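# Move the alphabetically first lettered box into the door tote

## Task

Find the box in the office whose top letter is earliest in the alphabet and place only that box inside the tote next to the door, fully within the tote with nothing overhanging its rim; the robot must not topple or finish leaning, or the task fails.

## Robot and tools

Robot: a Hello Robot Stretch 3. It has a two-wheeled base (0.33 m long, 0.34 m wide, rounded back) that pivots about the point between its drive wheels, 0.05 m behind the front edge. A lift travels up a mast, and a single telescoping arm reaches out to the robot's RIGHT side; it cannot slide sideways, so moving the gripper forward means driving the base. With the arm pulled in and the wrist folded, turning on the spot sweeps a 0.28 m radius; an unfolded level wrist reaches farther.

Frames: base frame has its origin on the floor between the drive wheels, x forward, y left, z up, in metres. hand_pose is reported there, at the point where closed fingertips meet; with all wrist joints at zero its x axis points up, y back toward the mast, z toward the rear. The odometry frame is where the base frame sat when the scene began; base_odometry counts wheel rotation only (slip counts as motion), heading in rad, left positive, range -3.142 to 3.142.

move: one action per call. Arguments: "base" holds exactly one command, either {"translate_m": d} (relative drive in metres, forward positive, -3 to 3) or {"rotate_rad": d} (relative turn in radians, left positive, -6.4 to 6.4). "joints" is a single object of absolute targets keyed by joint name: lift_m 0 to 1.1; arm_m 0 to 0.52 (extension); wrist_yaw_rad -1.345 to 4.42 (0 = along the arm, positive swings toward the front); wrist_pitch_rad -1.57 to 0.451 (0 level, negative tips fingers down); wrist_roll_rad -2.911 to 2.918 (0 = fingers side by side); gripper_m -0.089 to 0.179 (bigger = wider; actual tip gap is 0.007 m smaller near closed, 0.025 m smaller fully open); head_pan_rad -3.953 to 1.73 (0 forward, positive left, -1.57 faces along the arm); head_tilt_rad -1.53 to 0.419 (negative looks down). Done tolerances: ±0.004 for lift, arm, gripper; ±0.02 yaw and roll; ±0.05 pitch; ±0.1 head. Base and joints may be combined; they start together. Optional "pace" ("default" or "max") or "speeds" (per-key top speed, capped at the max). Default/max: translate 0.12/0.30 m/s, rotate 0.76/1.90 rad/s, lift 0.11/0.15 m/s, arm 0.14/0.40 m/s. The base is capped at 0.10 m/s and 0.63 rad/s unless lift_m < 0.30, arm_m < 0.03 and wrist_yaw_rad > 2.54. "servos": "reboot" must be sent alone; it re-enables servos that shut off. "cameras" lists head_camera, nav_camera, wrist_camera or all. "blocking" true (default) returns after everything settles; false returns within about half a second while motion continues, and a later move only overrides the parts it names. A move with no action just reports state, images and the scene number. Any action ends after 14 s (time_out).

"contact_limits": set only alongside the matching command. arm_m, translate_m, rotate_rad take a motor_effort percentage 1 to 100 (arm negative when retracting). lift_m takes {"down": n, "up": n}, 1 to 100, extra force beyond free motion; under about 12 it may halt with nothing touched. Without one, the base never contact-stops; a wheel that trips goes slack while the other finishes, which may rotate the robot.

wait(seconds 0 to 10, cameras): lets time pass and returns state; returns early once running moves settle. stop(cameras): brakes all your running motions, which then read "stopped" and may keep pressing. zoom_image(camera, region [x0,y0,x1,y1] pixels, at most 504 by 504) enlarges part of the latest image. finished_scene(scene) ends the scene irreversibly; the goal must hold with nobody touching it. After ending scene 1, make no further call in that reply.

Results: "move" reads done or the worst status. base_status/joint_status: done, moving, off_target (resting short and maybe still pushing), contact_stop (joint goes slack), time_out, torque_fault (servo off; needs reboot). An unplanned stop or a refused call cancels later move, wait and finished_scene calls in the same reply; an invalid call does not. on_its_own describes uncommanded behaviour; "held at" is a target, not a reading. motor_effort is % of maximum, positive toward higher values, peak in brackets; wheel positive pushes forward; full effort reads about 45 for pitch and 72 for roll. lidar_m: 12 sectors of 30°, first straight ahead, counter-clockwise (4th left, 7th behind, 10th right), sensing a plane 0.17 m high from 0.15 to 12 m; "-" means nothing or too close; misses glass and thin legs; sectors 5, 6, 9, 10 partly blocked. wrist_depth_mm and head_depth_mm are 7x7 median depths in mm (45-1000 and 280-4000). turned_by_wheels vs turned_by_imu: trust the IMU if they differ by over 0.15 rad. base_tilt is in degrees (±4 bias). head_camera images are rotated a quarter turn counterclockwise (rotate clockwise to fix); nav_camera the opposite.

Gripping: close below the object's width to hold; open 0.05 above it to release. Readings don't confirm a grasp.

Cautions: before folding the wrist (yaw 3.0) or unfolding, put lift 0.32-0.95, pitch -0.4, roll about 0; once folded, lift may drop to 0.25. With yaw below -0.4 keep pitch at -0.5 or less. Pushing against something rigid with the gripper above about 0.45 m, or driving while holding or hooking a fixed thing, can topple the robot; back off if tilt appears. Wrist and head never contact-stop. Avoid drops, slams, hard hits and letting go of moving objects. Loose items may get nudged occasionally. Thinking time lets the scene continue, and faster solutions are better.

Each tool is called after "Call:" as name(argument=value, ...) on one line, values as JSON.

## Session

Call:
move(joints={"head_tilt_rad":-0.3}, pace="max", cameras=["all"])

Call:
move(joints={"head_pan_rad":1.6}, pace="max", cameras=["nav_camera","head_camera"])

Call:
move(joints={"head_pan_rad":-1.5}, pace="max", cameras=["nav_camera","head_camera"])

Call:
move(joints={"head_pan_rad":-2.9}, pace="max", cameras=["nav_camera","head_camera"])

Scene clock: 0.70 s.
move: done
base_odometry: x=+0.000 y=+0.000 heading=+0.000
turned_by_wheels: +0.000
turned_by_imu: +0.000
base_tilt: forward=+1.1 right=-0.4
lidar_m: 1.38 2.07 1.11 0.87 0.86 0.91 1.36 1.08 1.14 0.89 0.88 0.94
head_depth_mm: 1251 1286 1308 1337 1377 1412 1443 / 1452 1500 1537 1582 1624 1690 1576 / 1750 1790 1886 1956 2001 1922 1577 / 1960 2043 2173 2267 2405 1960 1582 / 1854 1963 2082 2196 2346 1890 1568 / 1810 1879 1990 2099 2224 1897 1561 / 1762 1827 1912 2017 2179 1963 1560
base_status: not commanded
joint_positions: lift_m=+0.410 arm_m=+0.002 wrist_yaw_rad=+2.888 wrist_pitch_rad=-0.323 wrist_roll_rad=+0.000 gripper_m=+0.037 head_pan_rad=+0.000 head_tilt_rad=-0.298
joint_status: all done
measured_speeds: all 0
motor_effort: left_wheel=-0.4(0.5) right_wheel=+2.0(2.4) lift_m=+26.1(26.5) arm_m=-6.5(7.0) wrist_yaw_rad=+0.7(1.3) wrist_pitch_rad=+2.6(3.1) wrist_roll_rad=+0.8(1.1) gripper_m=-0.1(1.0) head_pan_rad=+0.5(1.2) head_tilt_rad=-0.4(2.2)
hand_pose: x=+0.0377 y=+0.0812 z=+0.4448 quat_wxyz=(+0.201, +0.706, +0.025, +0.678) (m; base frame)
wrist_depth_mm: - 722 - - - - - / 133 746 - - - - - / 141 175 - - - - - / 149 167 - - - - - / 161 172 966 912 900 939 938 / 712 183 127 684 716 742 753 / 625 193 615 626 595 619 613
pictures: head_camera (sideways), nav_camera (sideways), wrist_camera
Images, in order (width x height): head_camera 896x504, nav_camera 672x504, wrist_camera 644x364.

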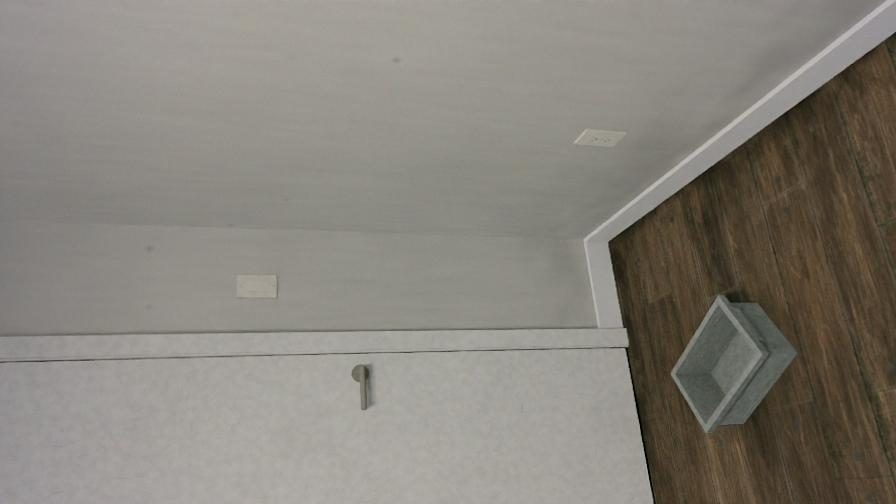

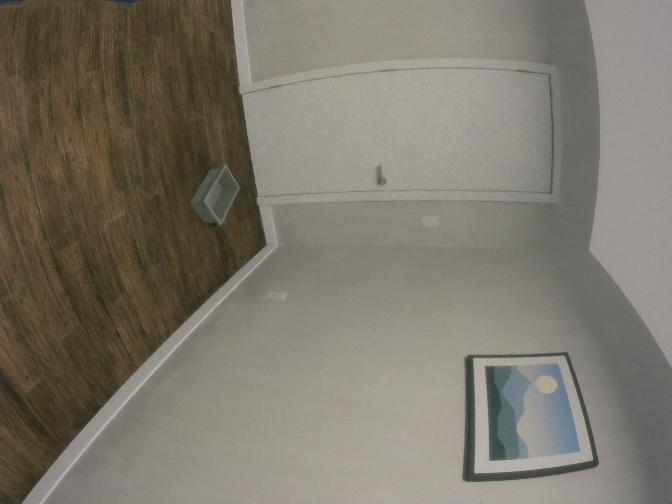

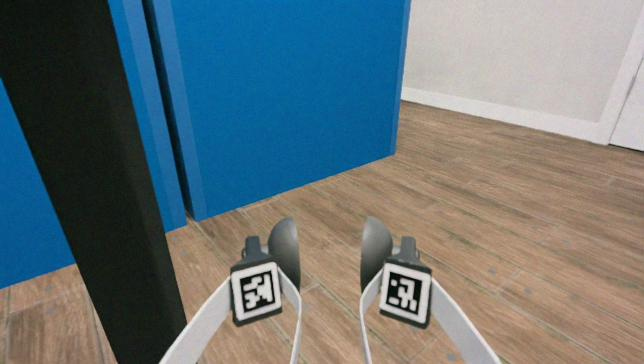

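Scene clock: 1.77 s.
move: done
base_odometry: x=+0.000 y=+0.000 heading=+0.000
turned_by_wheels: +0.000
turned_by_imu: +0.000
base_tilt: forward=+0.9 right=-0.1
lidar_m: 1.39 2.06 1.11 0.87 0.86 0.91 1.35 1.07 1.14 0.89 0.88 0.94
head_depth_mm: 835 878 937 999 1064 1152 1244 / 807 857 901 961 1032 1111 1196 / 781 826 871 931 993 1060 1148 / 761 803 843 900 957 1026 1094 / 752 793 831 876 931 991 1062 / 720 756 798 842 893 955 1012 / 703 737 776 819 867 922 983
base_status: not commanded
joint_positions: lift_m=+0.410 arm_m=+0.002 wrist_yaw_rad=+2.888 wrist_pitch_rad=-0.323 wrist_roll_rad=+0.000 gripper_m=+0.037 head_pan_rad=+1.635 head_tilt_rad=-0.299
joint_status: all done
measured_speeds: all 0
motor_effort: left_wheel=-0.2(0.4) right_wheel=+1.9(2.6) lift_m=+26.2(26.6) arm_m=-8.4(8.5) wrist_yaw_rad=+0.5(1.1) wrist_pitch_rad=+2.6(3.2) wrist_roll_rad=+1.1(1.1) gripper_m=+0.5(1.4) head_pan_rad=-1.3(4.5) head_tilt_rad=-1.0(3.4)
hand_pose: x=+0.0377 y=+0.0812 z=+0.4448 quat_wxyz=(+0.201, +0.706, +0.025, +0.678) (m; base frame)
wrist_depth_mm: - 714 - - - - - / 133 738 - - - - - / 140 174 - - - - - / 149 167 - - - - - / 161 171 967 909 917 924 923 / 717 182 128 690 716 748 745 / 612 192 610 615 587 624 628
pictures: head_camera (sideways), nav_camera (sideways)
Images, in order (width x height): head_camera 896x504, nav_camera 672x504.

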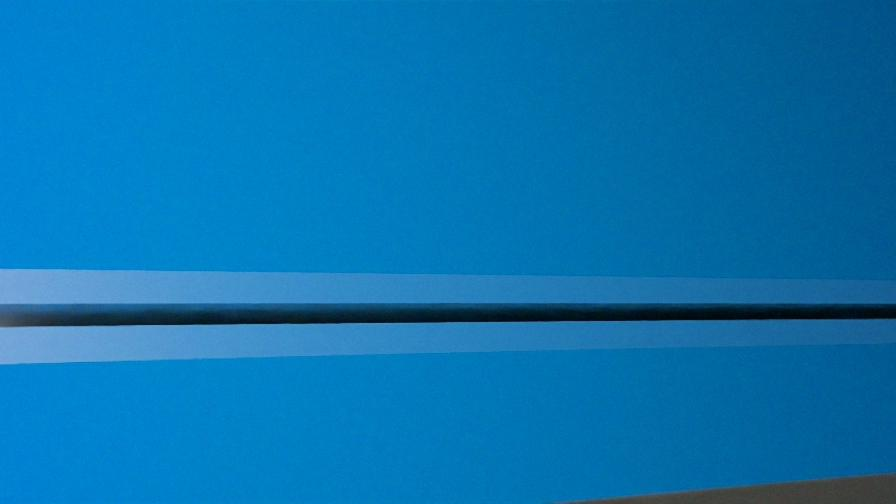

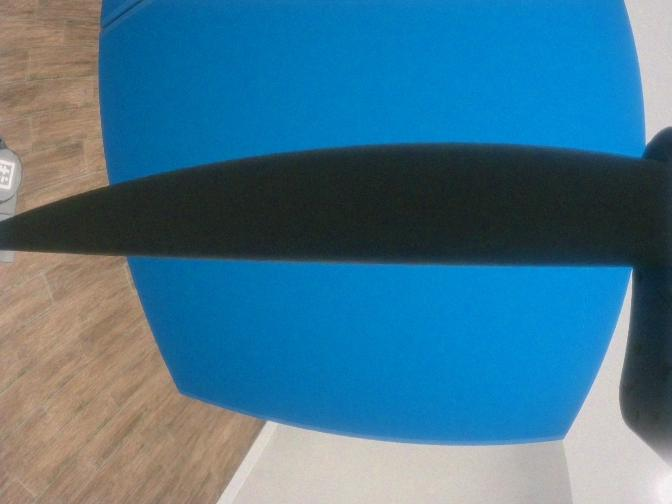

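Scene clock: 3.10 s.
move: done
base_odometry: x=+0.000 y=+0.000 heading=+0.000
turned_by_wheels: +0.000
turned_by_imu: +0.000
base_tilt: forward=+0.8 right=-0.1
lidar_m: 1.39 2.07 1.11 0.87 0.86 0.92 1.35 1.08 1.14 0.89 0.88 0.94
head_depth_mm: 873 931 991 1058 1138 1242 1339 / 848 897 953 1011 1086 1179 1270 / 820 863 914 973 1039 1118 1202 / 788 837 884 937 1001 1066 1136 / 766 808 852 905 948 1023 1092 / 742 778 818 869 921 977 1050 / 719 754 791 839 883 945 999
base_status: not commanded
joint_positions: lift_m=+0.410 arm_m=+0.002 wrist_yaw_rad=+2.888 wrist_pitch_rad=-0.323 wrist_roll_rad=+0.000 gripper_m=+0.037 head_pan_rad=-1.556 head_tilt_rad=-0.300
joint_status: all done
measured_speeds: all 0
motor_effort: left_wheel=-0.4(0.5) right_wheel=+2.1(2.4) lift_m=+26.7(26.9) arm_m=-10.8(11.1) wrist_yaw_rad=+0.7(1.4) wrist_pitch_rad=+2.7(3.1) wrist_roll_rad=+0.9(1.0) gripper_m=-0.1(1.1) head_pan_rad=+1.9(6.0) head_tilt_rad=-1.4(2.2)
hand_pose: x=+0.0377 y=+0.0812 z=+0.4448 quat_wxyz=(+0.201, +0.706, +0.025, +0.678) (m; base frame)
wrist_depth_mm: - 700 - - - - - / 133 743 - - - - - / 140 174 - - - - - / 149 168 - - - - - / 161 172 962 912 916 910 909 / 707 182 127 696 724 736 751 / 619 192 597 633 583 620 634
pictures: head_camera (sideways), nav_camera (sideways)
Images, in order (width x height): head_camera 896x504, nav_camera 672x504.

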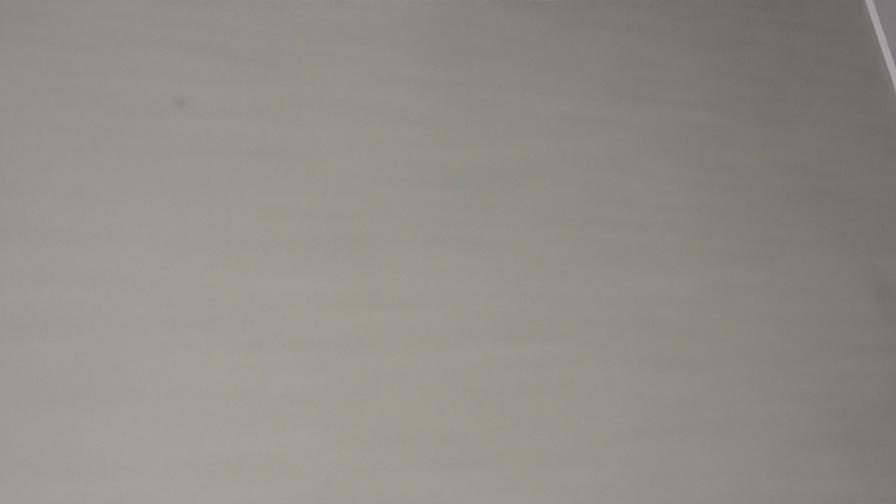

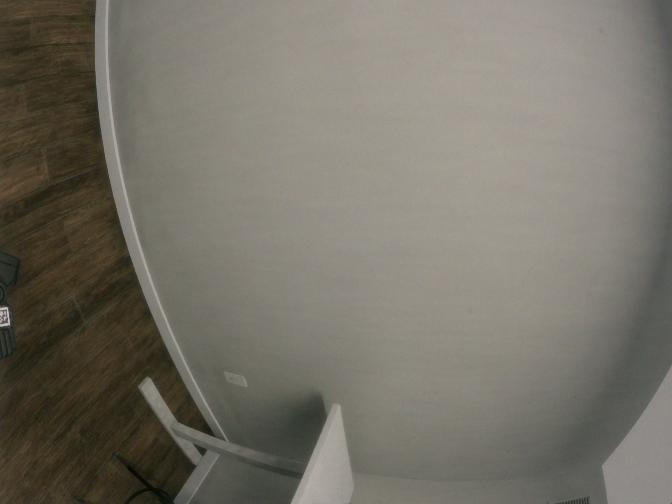

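Scene clock: 4.10 s.
move: done
base_odometry: x=+0.000 y=+0.000 heading=+0.000
turned_by_wheels: +0.000
turned_by_imu: +0.000
base_tilt: forward=+1.0 right=-0.2
lidar_m: 1.38 2.07 1.11 0.87 0.86 0.91 1.35 1.08 1.14 0.89 0.88 0.94
head_depth_mm: 1540 1641 1714 1200 1699 1813 1592 / 1531 1621 1731 1198 1907 1586 1551 / 1508 1593 1690 1187 1891 1975 1571 / 1469 1569 1659 1180 1848 1935 1579 / 1463 1542 1625 1165 1801 1782 1532 / 1438 1515 1586 1156 1463 1593 1530 / 1413 1491 1563 1151 1722 1283 1474
base_status: not commanded
joint_positions: lift_m=+0.410 arm_m=+0.002 wrist_yaw_rad=+2.888 wrist_pitch_rad=-0.323 wrist_roll_rad=+0.000 gripper_m=+0.037 head_pan_rad=-2.956 head_tilt_rad=-0.300
joint_status: all done
measured_speeds: translate_m=+0.000 rotate_rad=+0.000 lift_m=+0.000 arm_m=+0.000 wrist_yaw_rad=+0.000 wrist_pitch_rad=+0.000 wrist_roll_rad=+0.000 head_pan_rad=+0.024 head_tilt_rad=+0.000
motor_effort: left_wheel=-0.2(0.5) right_wheel=+2.1(2.4) lift_m=+26.6(27.1) arm_m=-12.6(13.0) wrist_yaw_rad=+1.0(1.4) wrist_pitch_rad=+2.7(3.1) wrist_roll_rad=+1.0(1.0) gripper_m=-0.6(1.2) head_pan_rad=+2.6(5.3) head_tilt_rad=-1.1(2.0)
hand_pose: x=+0.0377 y=+0.0812 z=+0.4448 quat_wxyz=(+0.201, +0.706, +0.025, +0.678) (m; base frame)
wrist_depth_mm: - 698 - - - - - / 133 749 - - - - - / 141 174 - - - - - / 150 167 - - - - - / 160 172 963 913 934 939 931 / 715 182 128 690 720 752 760 / 623 193 617 616 587 625 622
pictures: head_camera (sideways), nav_camera (sideways)
Images, in order (width x height): head_camera 896x504, nav_camera 672x504.

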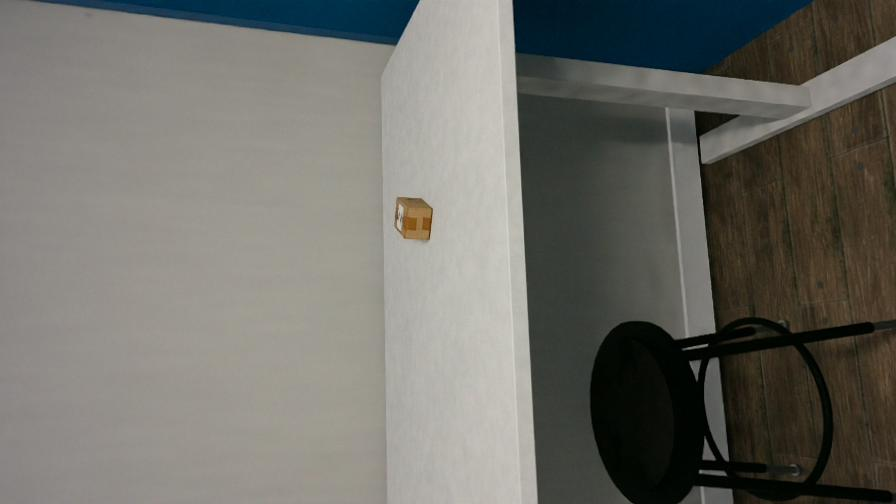

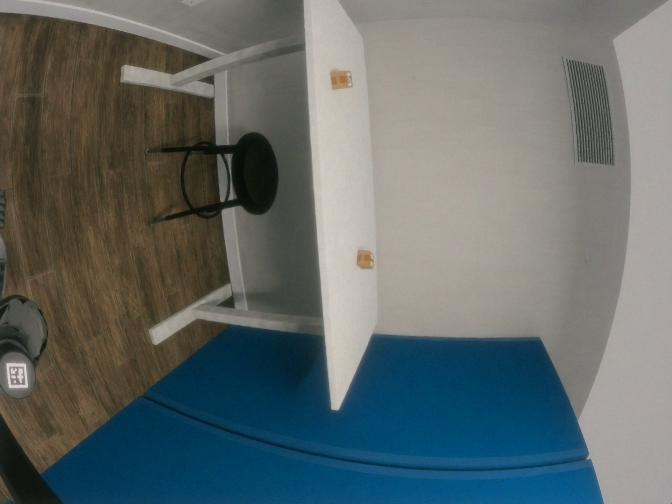

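Call:
zoom_image(camera="head_camera", region=[360, 170, 470, 270])

Call:
move(joints={"head_pan_rad":-2.4,"head_tilt_rad":-0.4}, pace="max", cameras=["head_camera"])

Call:
zoom_image(camera="head_camera", region=[280, 150, 440, 310])

Scaled by 4.582 from the camera's 896x504 image, which has a finer 1280x720 frame.

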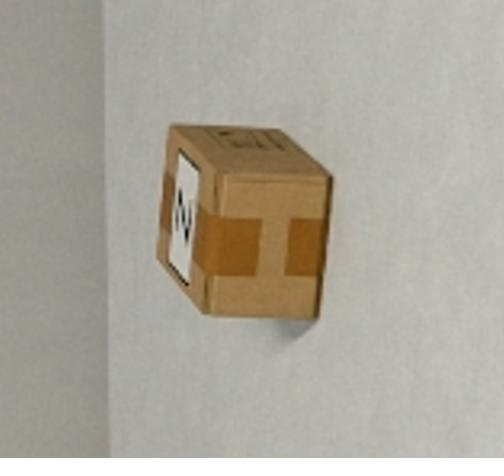

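Scene clock: 11.10 s.
move: done
base_odometry: x=+0.000 y=+0.000 heading=+0.000
turned_by_wheels: +0.000
turned_by_imu: +0.001
base_tilt: forward=+1.2 right=-0.1
lidar_m: 1.39 2.07 1.11 0.86 0.86 0.91 1.35 1.08 1.14 0.89 0.88 0.94
head_depth_mm: 1404 1485 1520 1028 1320 1729 1411 / 1453 1546 1547 1091 1372 1715 1442 / 1495 1609 1546 1100 1979 1708 1446 / 1546 1665 1542 1901 2032 1776 1440 / 1582 1689 1529 1494 1950 1709 1435 / 1375 1443 1431 1575 1721 1711 1436 / 1198 1250 1290 1356 1435 1514 1426
base_status: not commanded
joint_positions: lift_m=+0.410 arm_m=+0.002 wrist_yaw_rad=+2.888 wrist_pitch_rad=-0.323 wrist_roll_rad=+0.000 gripper_m=+0.037 head_pan_rad=-2.389 head_tilt_rad=-0.401
joint_status: all done
measured_speeds: all 0
motor_effort: left_wheel=-0.3(0.4) right_wheel=+2.2(2.7) lift_m=+27.7(27.9) arm_m=-19.9(20.4) wrist_yaw_rad=+0.6(1.2) wrist_pitch_rad=+3.0(3.2) wrist_roll_rad=+0.9(1.1) gripper_m=+0.0(1.1) head_pan_rad=+2.8(4.8) head_tilt_rad=-1.7(3.6)
hand_pose: x=+0.0377 y=+0.0812 z=+0.4448 quat_wxyz=(+0.201, +0.706, +0.025, +0.678) (m; base frame)
wrist_depth_mm: - 707 - - - - - / 133 758 - - - - - / 140 174 - - - - - / 150 168 - - - - - / 161 172 954 924 886 911 912 / 702 182 128 678 720 755 738 / 621 193 604 622 589 627 624
pictures: head_camera (sideways)
Images, in order (width x height): head_camera 896x504.

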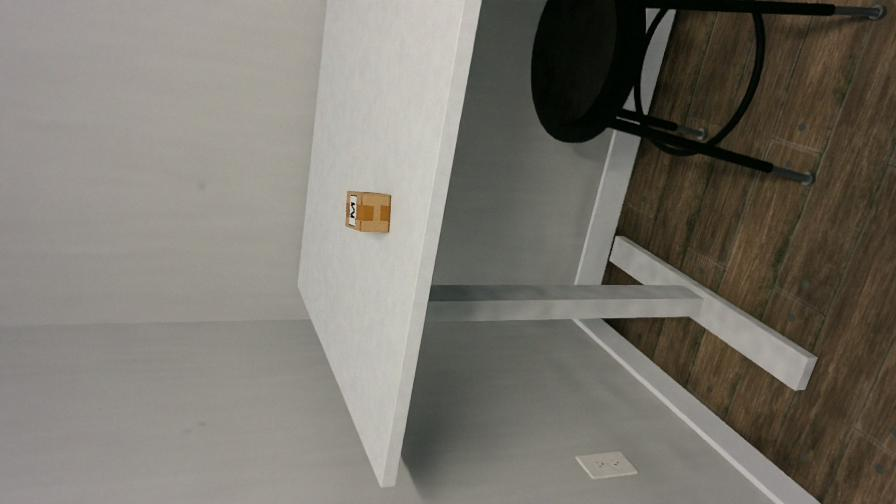

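Scaled by 3.150 from the camera's 896x504 image, which has a finer 1280x720 frame.

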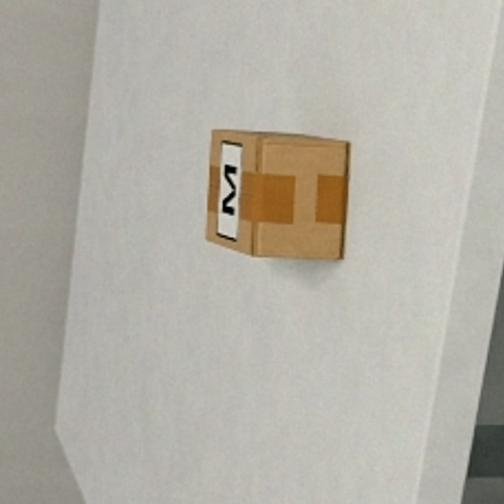

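Call:
move(joints={"head_pan_rad":0.75,"head_tilt_rad":-0.6}, pace="max", cameras=["nav_camera","head_camera"])

Scene clock: 22.27 s.
move: done
base_odometry: x=+0.000 y=+0.000 heading=+0.000
turned_by_wheels: +0.000
turned_by_imu: +0.001
base_tilt: forward=+0.9 right=-0.1
lidar_m: 1.39 2.07 1.11 0.86 0.86 0.91 1.35 1.08 1.14 0.89 0.88 0.94
head_depth_mm: 1746 1894 2073 2187 1767 1477 1268 / 1819 1987 2172 2237 1793 1473 1258 / 1882 2072 2286 2237 1780 1476 1261 / 1959 2162 2391 2257 1775 1483 1251 / 2033 2263 2484 2218 1767 1477 1258 / 2149 2341 2626 2093 1716 1478 1263 / 1164 1226 1300 1399 1497 1478 1259
base_status: not commanded
joint_positions: lift_m=+0.410 arm_m=+0.002 wrist_yaw_rad=+2.888 wrist_pitch_rad=-0.323 wrist_roll_rad=+0.000 gripper_m=+0.037 head_pan_rad=+0.766 head_tilt_rad=-0.601
joint_status: all done
measured_speeds: translate_m=+0.000 rotate_rad=+0.000 lift_m=+0.000 arm_m=+0.000 wrist_yaw_rad=+0.000 wrist_pitch_rad=+0.000 wrist_roll_rad=+0.000 head_pan_rad=-0.024 head_tilt_rad=+0.000
motor_effort: left_wheel=-0.2(0.5) right_wheel=+2.2(2.7) lift_m=+28.7(28.8) arm_m=-23.0(23.7) wrist_yaw_rad=+0.3(1.3) wrist_pitch_rad=+2.7(3.1) wrist_roll_rad=+0.7(1.1) gripper_m=+0.5(1.5) head_pan_rad=-3.0(4.9) head_tilt_rad=-2.0(5.5)
hand_pose: x=+0.0377 y=+0.0812 z=+0.4448 quat_wxyz=(+0.201, +0.706, +0.025, +0.678) (m; base frame)
wrist_depth_mm: - 701 - - - - - / 133 737 - - - - - / 140 174 - - - - - / 149 167 - - - - - / 161 172 962 929 922 943 918 / 704 182 128 688 712 755 753 / 626 193 605 627 591 627 633
pictures: head_camera (sideways), nav_camera (sideways)
Images, in order (width x height): head_camera 896x504, nav_camera 672x504.

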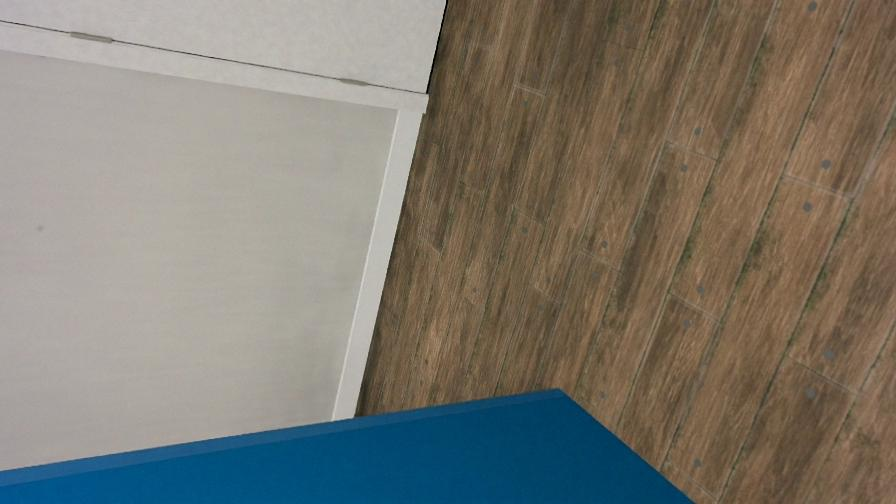

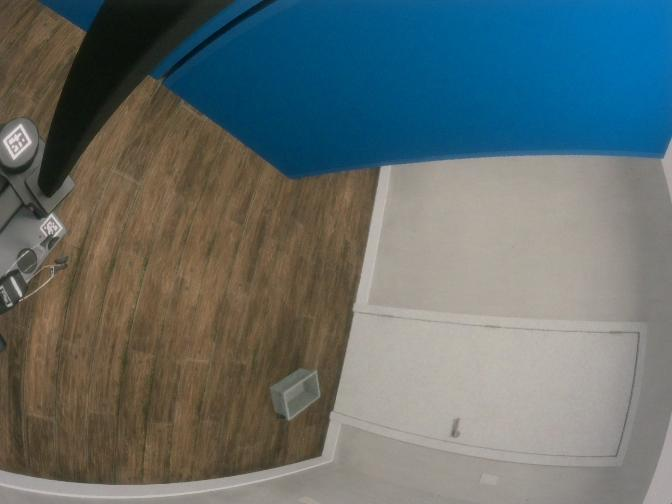

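Call:
move(base={"rotate_rad":0.6}, joints={"lift_m":0.28,"head_pan_rad":0,"head_tilt_rad":-0.3}, pace="max")

Call:
move(base={"translate_m":0.9}, pace="max")

Call:
move(base={"rotate_rad":0.486}, pace="max")

Call:
move(base={"translate_m":0.88}, pace="max")

Call:
move(base={"rotate_rad":2.0}, pace="max", cameras=["nav_camera","head_camera"])

Scene clock: 37.77 s.
move: done
base_odometry: x=+0.000 y=+0.000 heading=+0.600
turned_by_wheels: +0.600
turned_by_imu: +0.598
base_tilt: forward=+0.9 right=-0.3
lidar_m: 2.07 1.05 0.86 0.85 0.94 1.35 1.08 1.08 0.88 0.88 0.97 1.52
head_depth_mm: 1726 1822 1930 2010 2145 2007 1556 / 1784 1871 1939 2061 2200 1995 1579 / 1803 1887 1996 2145 2221 1980 1578 / 1868 1963 2103 2210 2306 1977 1562 / 1901 1998 2126 2229 2364 1980 1572 / 1953 2037 2169 2335 2438 1962 1570 / 1964 2099 2249 2363 2474 1961 1566
base_status: done
joint_positions: lift_m=+0.280 arm_m=+0.002 wrist_yaw_rad=+2.888 wrist_pitch_rad=-0.324 wrist_roll_rad=+0.000 gripper_m=+0.037 head_pan_rad=-0.014 head_tilt_rad=-0.300
joint_status: all done
measured_speeds: translate_m=+0.000 rotate_rad=+0.000 lift_m=+0.000 arm_m=+0.000 wrist_yaw_rad=+0.000 wrist_pitch_rad=+0.000 wrist_roll_rad=+0.000 head_pan_rad=+0.024 head_tilt_rad=+0.000
motor_effort: left_wheel=-9.6(15.2) right_wheel=+9.1(14.0) lift_m=+22.0(27.2) arm_m=-22.1(23.5) wrist_yaw_rad=+0.9(1.2) wrist_pitch_rad=+3.0(3.3) wrist_roll_rad=+0.8(1.1) gripper_m=-0.2(1.3) head_pan_rad=+2.9(5.3) head_tilt_rad=+3.4(6.8)
hand_pose: x=+0.0376 y=+0.0810 z=+0.3143 quat_wxyz=(+0.202, +0.706, +0.025, +0.678) (m; base frame)
wrist_depth_mm: - 139 - 801 802 - - / 133 - - 854 867 - - / 140 155 - 908 932 - - / 150 164 848 869 923 939 913 / 166 171 736 708 704 706 704 / 548 184 128 537 561 571 572 / 480 192 295 481 470 485 485
pictures: none

Scene clock: 42.10 s.
move: done
base_odometry: x=+0.743 y=+0.508 heading=+0.600
turned_by_wheels: +0.000
turned_by_imu: +0.000
base_tilt: forward=+1.0 right=+0.0
lidar_m: 1.19 1.33 0.71 0.70 0.78 1.22 2.23 1.26 1.03 1.03 1.13 1.20
head_depth_mm: 978 1028 1080 1143 1201 1279 1369 / 1002 1051 1110 1165 1236 1312 1393 / 1017 1069 1124 1190 1267 1342 1439 / 1059 1119 1176 1243 1315 1402 1475 / 1090 1142 1203 1279 1367 1466 1519 / 1113 1168 1236 1317 1414 1489 1554 / 1134 1201 1268 1356 1438 1545 1567
base_status: done
joint_positions: lift_m=+0.280 arm_m=+0.002 wrist_yaw_rad=+2.888 wrist_pitch_rad=-0.324 wrist_roll_rad=+0.000 gripper_m=+0.037 head_pan_rad=+0.000 head_tilt_rad=-0.300
joint_status: not commanded
measured_speeds: all 0
motor_effort: left_wheel=+4.1(13.0) right_wheel=+3.0(15.5) lift_m=+25.6(25.8) arm_m=-16.7(22.3) wrist_yaw_rad=+0.5(1.3) wrist_pitch_rad=+3.0(3.6) wrist_roll_rad=+0.6(1.1) gripper_m=+0.7(1.6) head_pan_rad=+2.8(4.3) head_tilt_rad=+2.0(4.4)
hand_pose: x=+0.0376 y=+0.0810 z=+0.3143 quat_wxyz=(+0.202, +0.706, +0.025, +0.678) (m; base frame)
wrist_depth_mm: - 138 - - - - - / 133 - - - - - - / 140 154 - - - - - / 149 159 - - 869 926 935 / 166 172 750 702 706 711 717 / 550 183 128 530 555 580 565 / 477 194 295 478 465 485 478
pictures: none

Scene clock: 43.40 s.
move: done
base_odometry: x=+0.743 y=+0.508 heading=+1.085
turned_by_wheels: +0.486
turned_by_imu: +0.483
base_tilt: forward=+1.1 right=+0.0
lidar_m: 1.31 0.71 0.70 0.76 1.15 1.96 1.31 1.04 1.03 1.11 1.20 1.19
head_depth_mm: 1110 1152 1198 1246 1305 1373 1426 / 1187 1240 1287 1350 1425 1491 1523 / 1279 1340 1404 1478 1535 1632 1582 / 1376 1440 1513 1599 1697 1790 1577 / 1501 1573 1672 1778 1895 1902 1553 / 1650 1720 1849 1975 2112 1964 1557 / 1799 1896 2053 2236 2429 1966 1565
base_status: done
joint_positions: lift_m=+0.280 arm_m=+0.002 wrist_yaw_rad=+2.888 wrist_pitch_rad=-0.324 wrist_roll_rad=+0.000 gripper_m=+0.037 head_pan_rad=+0.000 head_tilt_rad=-0.300
joint_status: not commanded
measured_speeds: all 0
motor_effort: left_wheel=-8.9(16.8) right_wheel=+9.3(15.7) lift_m=+26.9(26.9) arm_m=-17.1(17.3) wrist_yaw_rad=+0.7(1.1) wrist_pitch_rad=+3.1(3.4) wrist_roll_rad=+1.0(1.1) gripper_m=-0.1(1.4) head_pan_rad=+2.1(4.2) head_tilt_rad=+2.1(3.9)
hand_pose: x=+0.0376 y=+0.0810 z=+0.3143 quat_wxyz=(+0.202, +0.706, +0.025, +0.678) (m; base frame)
wrist_depth_mm: - 848 843 - - - 543 / 133 886 877 - - - - / 140 - 951 - - - - / 150 169 916 813 - 671 892 / 167 172 743 708 711 692 712 / 549 183 128 524 550 574 574 / 483 193 293 476 467 481 478
pictures: none

Scene clock: 47.67 s.
move: done
base_odometry: x=+1.154 y=+1.286 heading=+1.085
turned_by_wheels: +0.000
turned_by_imu: +0.000
base_tilt: forward=+0.9 right=-0.1
lidar_m: 0.55 0.84 2.79 0.57 0.55 1.31 1.98 1.57 1.29 0.61 0.52 0.51
head_depth_mm: 446 462 482 502 525 551 576 / 475 494 516 540 569 599 630 / 511 533 558 587 621 656 695 / 551 578 608 642 680 725 774 / 600 630 668 706 757 810 869 / 651 694 742 793 849 916 992 / 724 771 829 894 964 1060 1154
base_status: done
joint_positions: lift_m=+0.280 arm_m=+0.002 wrist_yaw_rad=+2.888 wrist_pitch_rad=-0.324 wrist_roll_rad=+0.000 gripper_m=+0.037 head_pan_rad=+0.000 head_tilt_rad=-0.300
joint_status: not commanded
measured_speeds: all 0
motor_effort: left_wheel=+2.4(11.7) right_wheel=+5.0(20.5) lift_m=+29.5(30.0) arm_m=-21.8(21.9) wrist_yaw_rad=+0.5(1.5) wrist_pitch_rad=+3.0(3.5) wrist_roll_rad=+1.0(1.1) gripper_m=-1.0(1.2) head_pan_rad=+1.6(4.0) head_tilt_rad=+2.0(4.3)
hand_pose: x=+0.0376 y=+0.0810 z=+0.3143 quat_wxyz=(+0.202, +0.706, +0.025, +0.678) (m; base frame)
wrist_depth_mm: - 491 - - - - - / 133 491 - - - - - / 140 156 - - - - - / 150 158 866 934 932 927 935 / 162 169 705 706 712 706 692 / 552 182 127 531 554 574 566 / 487 193 292 478 469 478 485
pictures: none

Scene clock: 50.00 s.
move: done
base_odometry: x=+1.154 y=+1.286 heading=+3.085
turned_by_wheels: +2.000
turned_by_imu: +1.991
base_tilt: forward=+0.9 right=+0.0
lidar_m: 0.48 0.72 2.19 1.61 1.57 0.70 0.53 0.51 0.53 0.73 2.05 0.63
head_depth_mm: 460 491 524 561 608 660 719 / 439 466 495 529 570 615 667 / 418 441 469 499 535 575 621 / 399 421 446 473 505 540 581 / 390 410 436 461 494 529 568 / 491 529 576 626 691 761 849 / 712 797 907 1041 1222 1481 1468
base_status: done
joint_positions: lift_m=+0.280 arm_m=+0.002 wrist_yaw_rad=+2.888 wrist_pitch_rad=-0.324 wrist_roll_rad=+0.000 gripper_m=+0.037 head_pan_rad=+0.000 head_tilt_rad=-0.300
joint_status: not commanded
measured_speeds: all 0
motor_effort: left_wheel=-9.7(16.5) right_wheel=+8.5(17.3) lift_m=+28.8(29.7) arm_m=-23.2(23.9) wrist_yaw_rad=+0.4(1.2) wrist_pitch_rad=+3.2(3.4) wrist_roll_rad=+0.8(1.1) gripper_m=+0.7(1.1) head_pan_rad=+1.8(3.7) head_tilt_rad=+2.1(3.2)
hand_pose: x=+0.0376 y=+0.0810 z=+0.3143 quat_wxyz=(+0.202, +0.706, +0.025, +0.678) (m; base frame)
wrist_depth_mm: - - - - - - - / 133 - - - - - - / 140 - - - - - - / 150 168 945 915 921 929 944 / 167 172 729 720 708 714 716 / 541 183 127 530 550 573 579 / 482 192 294 480 469 484 481
pictures: head_camera (sideways), nav_camera (sideways)
Images, in order (width x height): head_camera 896x504, nav_camera 672x504.

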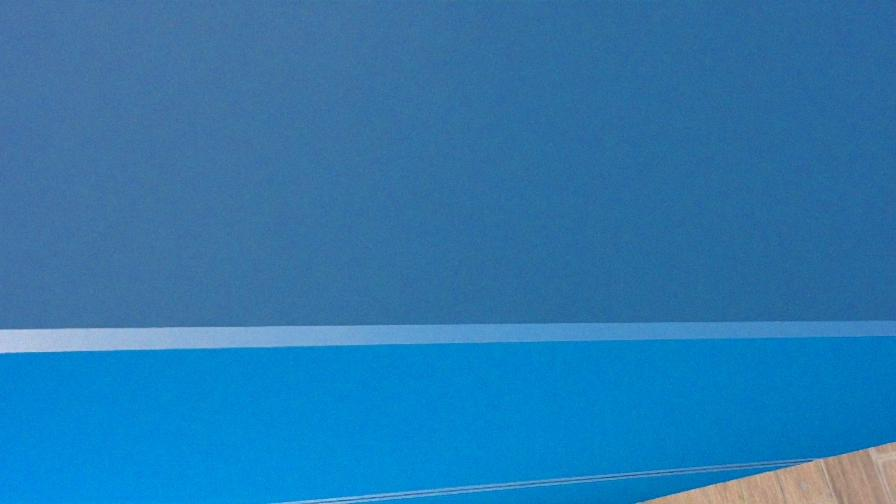

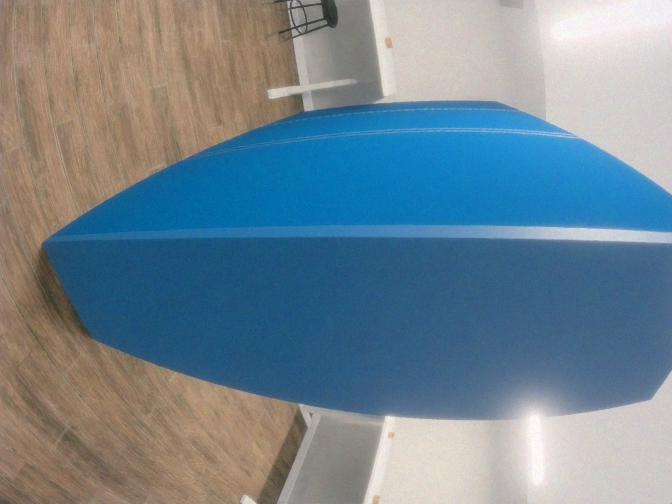

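Call:
move(base={"rotate_rad":-1.25}, joints={"head_pan_rad":1.3}, pace="max")

Call:
move(base={"translate_m":0.75}, pace="max", cameras=["nav_camera","head_camera"])

Scene clock: 59.70 s.
move: done
base_odometry: x=+1.154 y=+1.286 heading=+1.835
turned_by_wheels: -1.250
turned_by_imu: -1.244
base_tilt: forward=+1.0 right=-0.1
lidar_m: 1.20 2.78 0.50 0.48 2.75 1.73 1.55 0.88 0.57 0.51 0.51 0.62
head_depth_mm: 440 465 497 531 573 618 672 / 422 448 475 506 544 585 634 / 407 429 455 486 519 556 599 / 395 417 440 466 495 528 566 / 476 504 536 571 611 658 713 / 694 760 831 926 1029 1164 1342 / 1270 1504 1838 2321 2436 1969 1558
base_status: done
joint_positions: lift_m=+0.280 arm_m=+0.002 wrist_yaw_rad=+2.888 wrist_pitch_rad=-0.324 wrist_roll_rad=+0.000 gripper_m=+0.037 head_pan_rad=+1.316 head_tilt_rad=-0.300
joint_status: all done
measured_speeds: translate_m=+0.000 rotate_rad=+0.000 lift_m=+0.000 arm_m=+0.000 wrist_yaw_rad=+0.000 wrist_pitch_rad=+0.000 wrist_roll_rad=+0.000 head_pan_rad=-0.024 head_tilt_rad=+0.000
motor_effort: left_wheel=+9.4(17.9) right_wheel=-8.3(15.9) lift_m=+27.0(27.8) arm_m=-22.9(23.6) wrist_yaw_rad=+0.8(1.2) wrist_pitch_rad=+3.1(3.3) wrist_roll_rad=+1.0(1.1) gripper_m=+0.5(1.2) head_pan_rad=-3.4(5.2) head_tilt_rad=+1.8(2.1)
hand_pose: x=+0.0376 y=+0.0810 z=+0.3143 quat_wxyz=(+0.202, +0.706, +0.025, +0.678) (m; base frame)
wrist_depth_mm: - - - 490 521 - - / 133 - - 521 - - - / 140 - - 534 - - - / 149 169 908 - - 953 925 / 166 172 746 152 674 713 718 / 553 182 128 529 553 576 578 / 478 192 296 484 465 490 489
pictures: none

Scene clock: 63.53 s.
move: done
base_odometry: x=+0.958 y=+2.010 heading=+1.835
turned_by_wheels: +0.000
turned_by_imu: +0.000
base_tilt: forward=+1.0 right=-0.2
lidar_m: 0.88 2.10 2.72 1.46 0.65 0.71 2.28 0.67 0.42 0.38 0.38 0.46
head_depth_mm: 3442 3509 3626 3640 2764 2011 1592 / 3479 3755 3942 - 2735 2010 1584 / 3344 3523 3828 3882 2733 1986 1566 / 3193 3411 3537 3770 2709 1983 1580 / 3085 3235 3377 3656 2677 1976 1564 / 3031 3136 3255 3492 2704 1987 1560 / 2900 3037 3120 3330 2655 1963 1559
base_status: done
joint_positions: lift_m=+0.280 arm_m=+0.002 wrist_yaw_rad=+2.888 wrist_pitch_rad=-0.324 wrist_roll_rad=+0.000 gripper_m=+0.037 head_pan_rad=+1.300 head_tilt_rad=-0.300
joint_status: not commanded
measured_speeds: all 0
motor_effort: left_wheel=+6.7(17.6) right_wheel=+1.5(13.5) lift_m=+25.3(27.1) arm_m=-20.4(23.1) wrist_yaw_rad=+0.9(1.3) wrist_pitch_rad=+3.1(3.4) wrist_roll_rad=+1.0(1.1) gripper_m=-0.4(1.3) head_pan_rad=-3.4(4.6) head_tilt_rad=+0.2(1.7)
hand_pose: x=+0.0376 y=+0.0810 z=+0.3143 quat_wxyz=(+0.202, +0.706, +0.025, +0.678) (m; base frame)
wrist_depth_mm: - - - - - - - / 133 - - - - - - / 141 - - - - - - / 150 169 906 930 896 974 937 / 162 172 747 710 707 711 713 / 551 182 128 528 557 570 574 / 477 193 292 481 468 483 477
pictures: head_camera (sideways), nav_camera (sideways)
Images, in order (width x height): head_camera 896x504, nav_camera 672x504.

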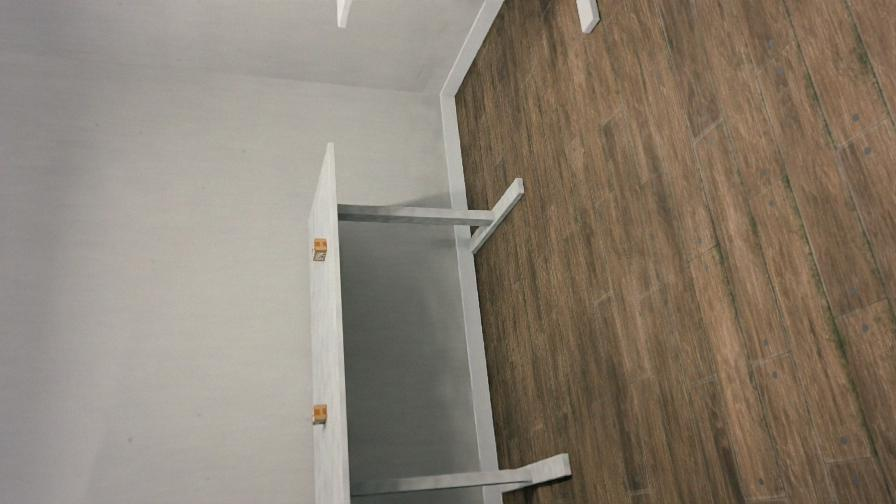

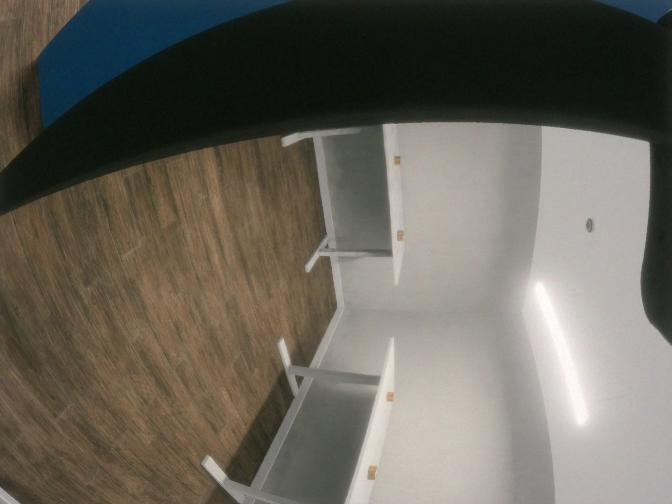

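Call:
zoom_image(camera="head_camera", region=[280, 200, 360, 280])

Call:
move(joints={"head_pan_rad":0.75,"head_tilt_rad":-0.2}, pace="max", cameras=["nav_camera","head_camera"])

Call:
zoom_image(camera="head_camera", region=[300, 150, 460, 310])

Call:
zoom_image(camera="head_camera", region=[300, 300, 460, 460])

Scaled by 6.300 from the camera's 896x504 image, which has a finer 1280x720 frame.

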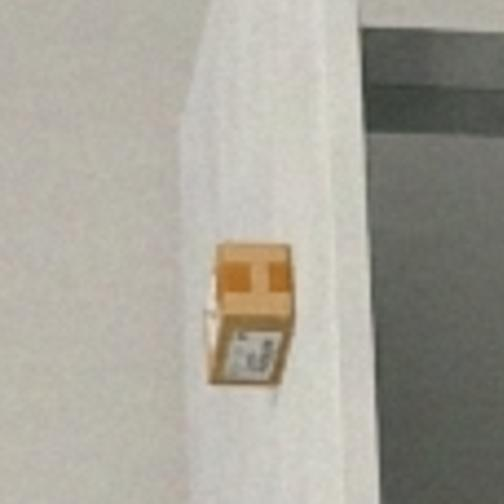

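Scene clock: 68.33 s.
move: done
base_odometry: x=+0.958 y=+2.010 heading=+1.835
turned_by_wheels: +0.000
turned_by_imu: +0.001
base_tilt: forward=+1.0 right=-0.1
lidar_m: 0.88 2.10 2.72 1.46 0.65 0.71 2.29 0.67 0.42 0.38 0.38 0.46
head_depth_mm: 2270 2324 2393 2339 2533 2179 1771 / 2388 2473 2554 2599 2711 2287 1754 / 2595 2636 2702 2726 2872 2254 1744 / 2728 2839 2921 3009 3068 2271 1745 / 2970 3019 3154 3196 3120 2273 1744 / 3099 3270 3399 3544 3229 2250 1736 / 3337 3528 3766 3929 3251 2245 1732
base_status: not commanded
joint_positions: lift_m=+0.280 arm_m=+0.002 wrist_yaw_rad=+2.888 wrist_pitch_rad=-0.324 wrist_roll_rad=+0.000 gripper_m=+0.037 head_pan_rad=+0.735 head_tilt_rad=-0.204
joint_status: all done
measured_speeds: all 0
motor_effort: left_wheel=+6.7(7.0) right_wheel=+1.1(1.6) lift_m=+24.2(24.4) arm_m=-17.8(18.7) wrist_yaw_rad=+0.9(1.1) wrist_pitch_rad=+3.0(3.3) wrist_roll_rad=+0.8(1.1) gripper_m=-1.2(1.2) head_pan_rad=-1.1(4.7) head_tilt_rad=+5.1(7.2)
hand_pose: x=+0.0376 y=+0.0810 z=+0.3143 quat_wxyz=(+0.202, +0.706, +0.025, +0.678) (m; base frame)
wrist_depth_mm: - - - - - - - / 133 - - - - - - / 141 - - - - - - / 150 169 925 919 939 942 929 / 162 172 736 713 710 713 712 / 557 182 127 534 559 569 576 / 484 192 296 486 469 478 486
pictures: head_camera (sideways), nav_camera (sideways)
Images, in order (width x height): head_camera 896x504, nav_camera 672x504.

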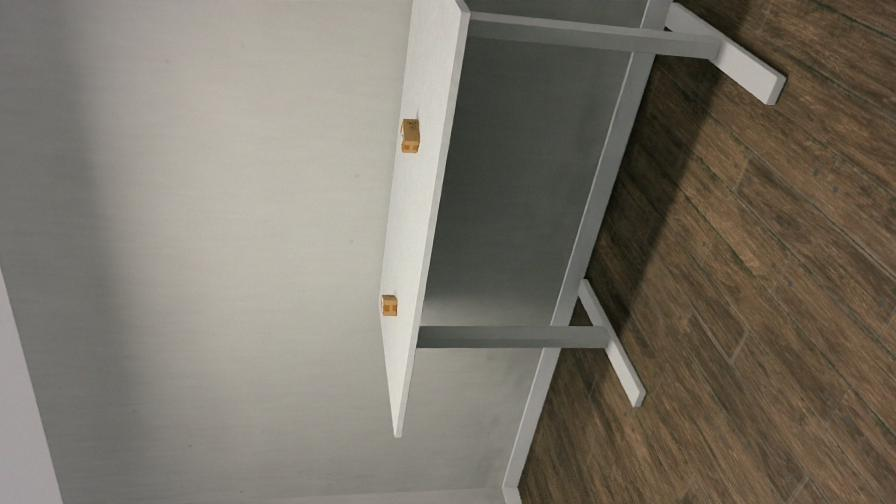

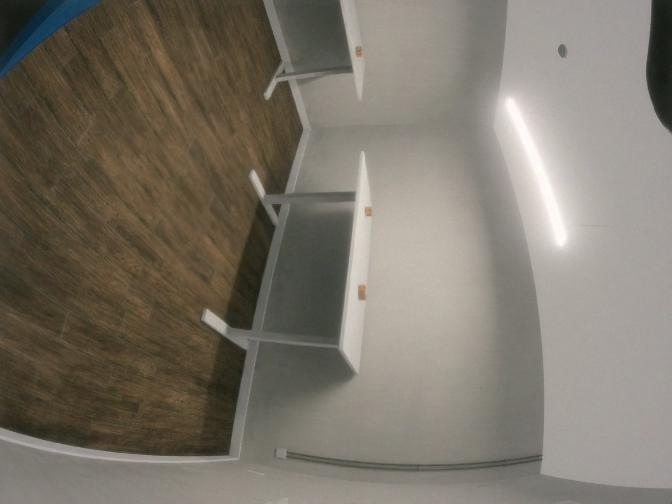

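Scaled by 3.150 from the camera's 896x504 image, which has a finer 1280x720 frame.

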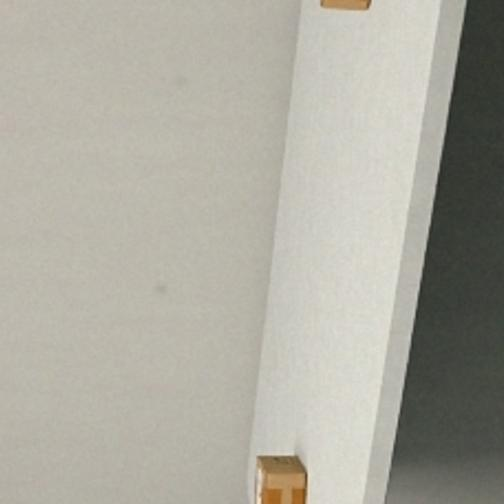

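Scaled by 3.150 from the camera's 896x504 image, which has a finer 1280x720 frame.

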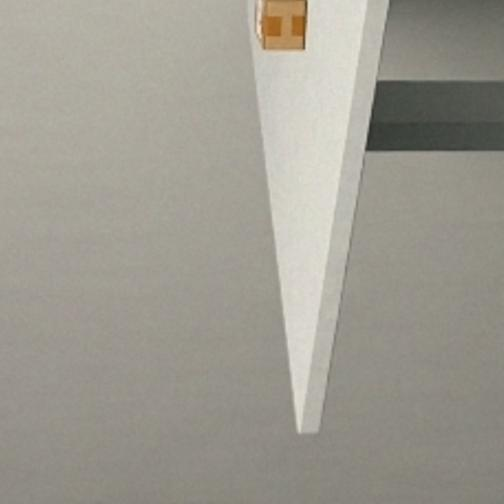

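Call:
move(base={"rotate_rad":1.2}, joints={"head_pan_rad":0.5,"head_tilt_rad":-0.3}, pace="max")

Call:
move(base={"translate_m":1.95}, pace="max", cameras=["head_camera"])

Call:
move(joints={"head_pan_rad":-1.2}, pace="max", cameras=["head_camera","nav_camera"])

Scene clock: 78.07 s.
move: done
base_odometry: x=+0.958 y=+2.010 heading=+3.035
turned_by_wheels: +1.200
turned_by_imu: +1.195
base_tilt: forward=+0.8 right=-0.3
lidar_m: 3.24 0.59 0.60 0.79 1.67 0.56 0.40 0.38 0.39 0.52 1.28 2.10
head_depth_mm: 3001 3118 3248 3462 2810 2025 1588 / 2970 3122 3262 3453 2751 1993 1565 / 2969 3145 3293 3500 2730 1982 1580 / 2985 3126 3322 3440 2698 1974 1568 / 1264 1326 1406 1466 1552 1625 1475 / 558 533 540 566 603 639 682 / 472 498 528 556 590 632 677
base_status: done
joint_positions: lift_m=+0.280 arm_m=+0.002 wrist_yaw_rad=+2.888 wrist_pitch_rad=-0.324 wrist_roll_rad=+0.000 gripper_m=+0.037 head_pan_rad=+0.500 head_tilt_rad=-0.298
joint_status: all done
measured_speeds: all 0
motor_effort: left_wheel=-8.4(16.1) right_wheel=+9.9(16.4) lift_m=+21.8(23.2) arm_m=-23.1(23.6) wrist_yaw_rad=+1.0(1.1) wrist_pitch_rad=+3.1(3.4) wrist_roll_rad=+0.8(1.0) gripper_m=-0.8(1.2) head_pan_rad=-1.9(4.5) head_tilt_rad=-1.6(3.9)
hand_pose: x=+0.0376 y=+0.0810 z=+0.3143 quat_wxyz=(+0.202, +0.706, +0.025, +0.678) (m; base frame)
wrist_depth_mm: - - - - - 502 - / 132 - - - - 527 - / 140 - - - - - - / 149 169 933 896 - 831 931 / 167 171 735 726 651 684 716 / 540 182 128 535 560 574 573 / 472 193 293 477 464 475 483
pictures: none

Scene clock: 86.00 s.
move: done
base_odometry: x=-0.981 y=+2.218 heading=+3.035
turned_by_wheels: +0.000
turned_by_imu: -0.001
base_tilt: forward=+1.0 right=-0.2
lidar_m: 1.37 1.36 1.51 1.38 1.14 1.53 1.55 2.01 2.06 1.41 1.01 1.01
head_depth_mm: 1518 1604 1680 1338 1884 1961 1607 / 1508 1582 1673 1330 1892 1793 1549 / 1526 1600 1686 1222 1918 1984 1570 / 1515 1581 1694 1309 1887 1973 1586 / 1523 1604 1684 1301 1904 1983 1565 / 1518 1580 1692 1302 1886 1979 1574 / 1505 1583 1699 1288 1892 1963 1556
base_status: done
joint_positions: lift_m=+0.280 arm_m=+0.002 wrist_yaw_rad=+2.888 wrist_pitch_rad=-0.324 wrist_roll_rad=+0.000 gripper_m=+0.037 head_pan_rad=+0.500 head_tilt_rad=-0.300
joint_status: not commanded
measured_speeds: all 0
motor_effort: left_wheel=+5.0(12.7) right_wheel=+4.1(20.5) lift_m=+22.4(22.7) arm_m=-20.7(23.6) wrist_yaw_rad=+1.2(1.3) wrist_pitch_rad=+3.0(3.5) wrist_roll_rad=+1.0(1.2) gripper_m=+0.3(1.6) head_pan_rad=-3.2(4.4) head_tilt_rad=-0.4(2.8)
hand_pose: x=+0.0376 y=+0.0810 z=+0.3143 quat_wxyz=(+0.202, +0.706, +0.025, +0.678) (m; base frame)
wrist_depth_mm: - - - - - - - / 133 - - - - - - / 140 - - - - - - / 150 169 903 928 911 900 930 / 167 172 729 711 706 716 712 / 544 182 128 527 555 574 580 / 476 193 295 480 462 486 486
pictures: head_camera (sideways)
Images, in order (width x height): head_camera 896x504.

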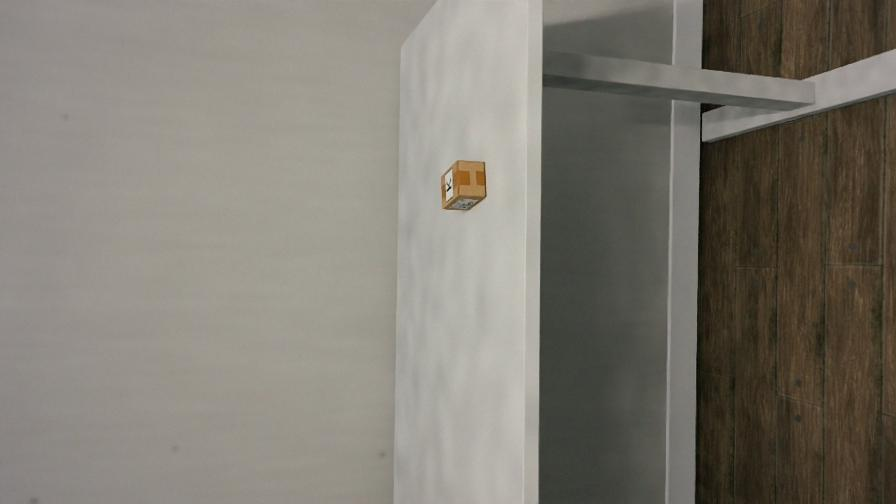

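Scene clock: 87.07 s.
move: done
base_odometry: x=-0.981 y=+2.218 heading=+3.035
turned_by_wheels: +0.000
turned_by_imu: +0.000
base_tilt: forward=+1.1 right=+0.0
lidar_m: 1.36 1.35 1.51 1.37 1.14 1.52 1.55 2.01 2.06 1.41 1.00 1.01
head_depth_mm: 1324 1401 1475 1196 845 1798 1577 / 1302 1362 1452 1193 793 1775 1591 / 1272 1352 1422 1181 787 1735 1576 / 1252 1330 1396 1173 784 1692 1572 / 1232 1304 1375 1160 778 1649 1557 / 1226 1290 1348 1146 734 1619 1572 / 1202 1254 1318 1142 733 1567 1431
base_status: not commanded
joint_positions: lift_m=+0.280 arm_m=+0.002 wrist_yaw_rad=+2.888 wrist_pitch_rad=-0.324 wrist_roll_rad=+0.000 gripper_m=+0.037 head_pan_rad=-1.241 head_tilt_rad=-0.300
joint_status: all done
measured_speeds: all 0
motor_effort: left_wheel=+5.0(5.1) right_wheel=+3.3(4.3) lift_m=+23.7(23.7) arm_m=-20.4(21.1) wrist_yaw_rad=+0.8(1.2) wrist_pitch_rad=+3.1(3.3) wrist_roll_rad=+0.7(1.2) gripper_m=-0.4(1.2) head_pan_rad=+1.6(4.8) head_tilt_rad=-1.0(1.6)
hand_pose: x=+0.0376 y=+0.0810 z=+0.3143 quat_wxyz=(+0.202, +0.706, +0.025, +0.678) (m; base frame)
wrist_depth_mm: - - - - - - - / 133 - - - - - - / 140 - - - - - - / 149 168 941 938 935 945 951 / 167 172 726 708 711 698 709 / 555 183 128 533 550 566 586 / 478 193 293 487 467 483 487
pictures: head_camera (sideways), nav_camera (sideways)
Images, in order (width x height): head_camera 896x504, nav_camera 672x504.

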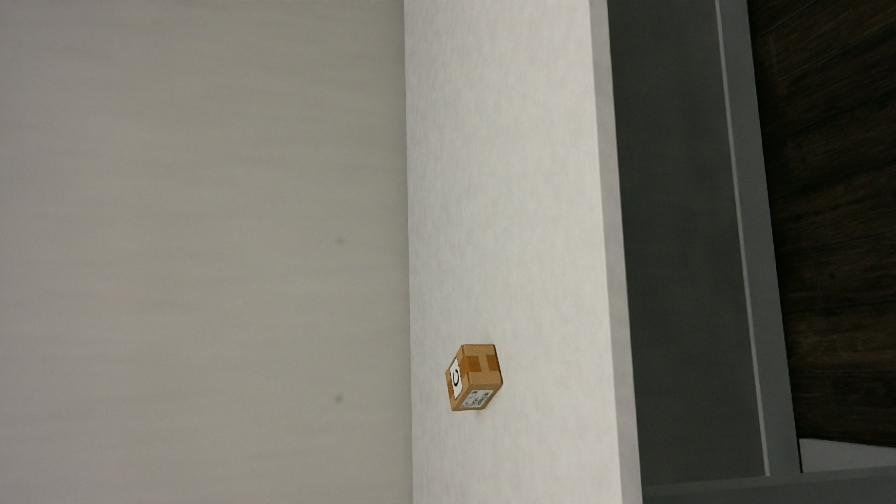

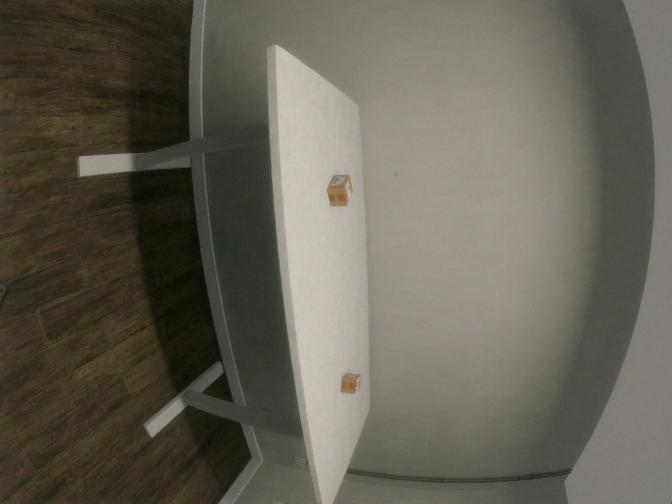

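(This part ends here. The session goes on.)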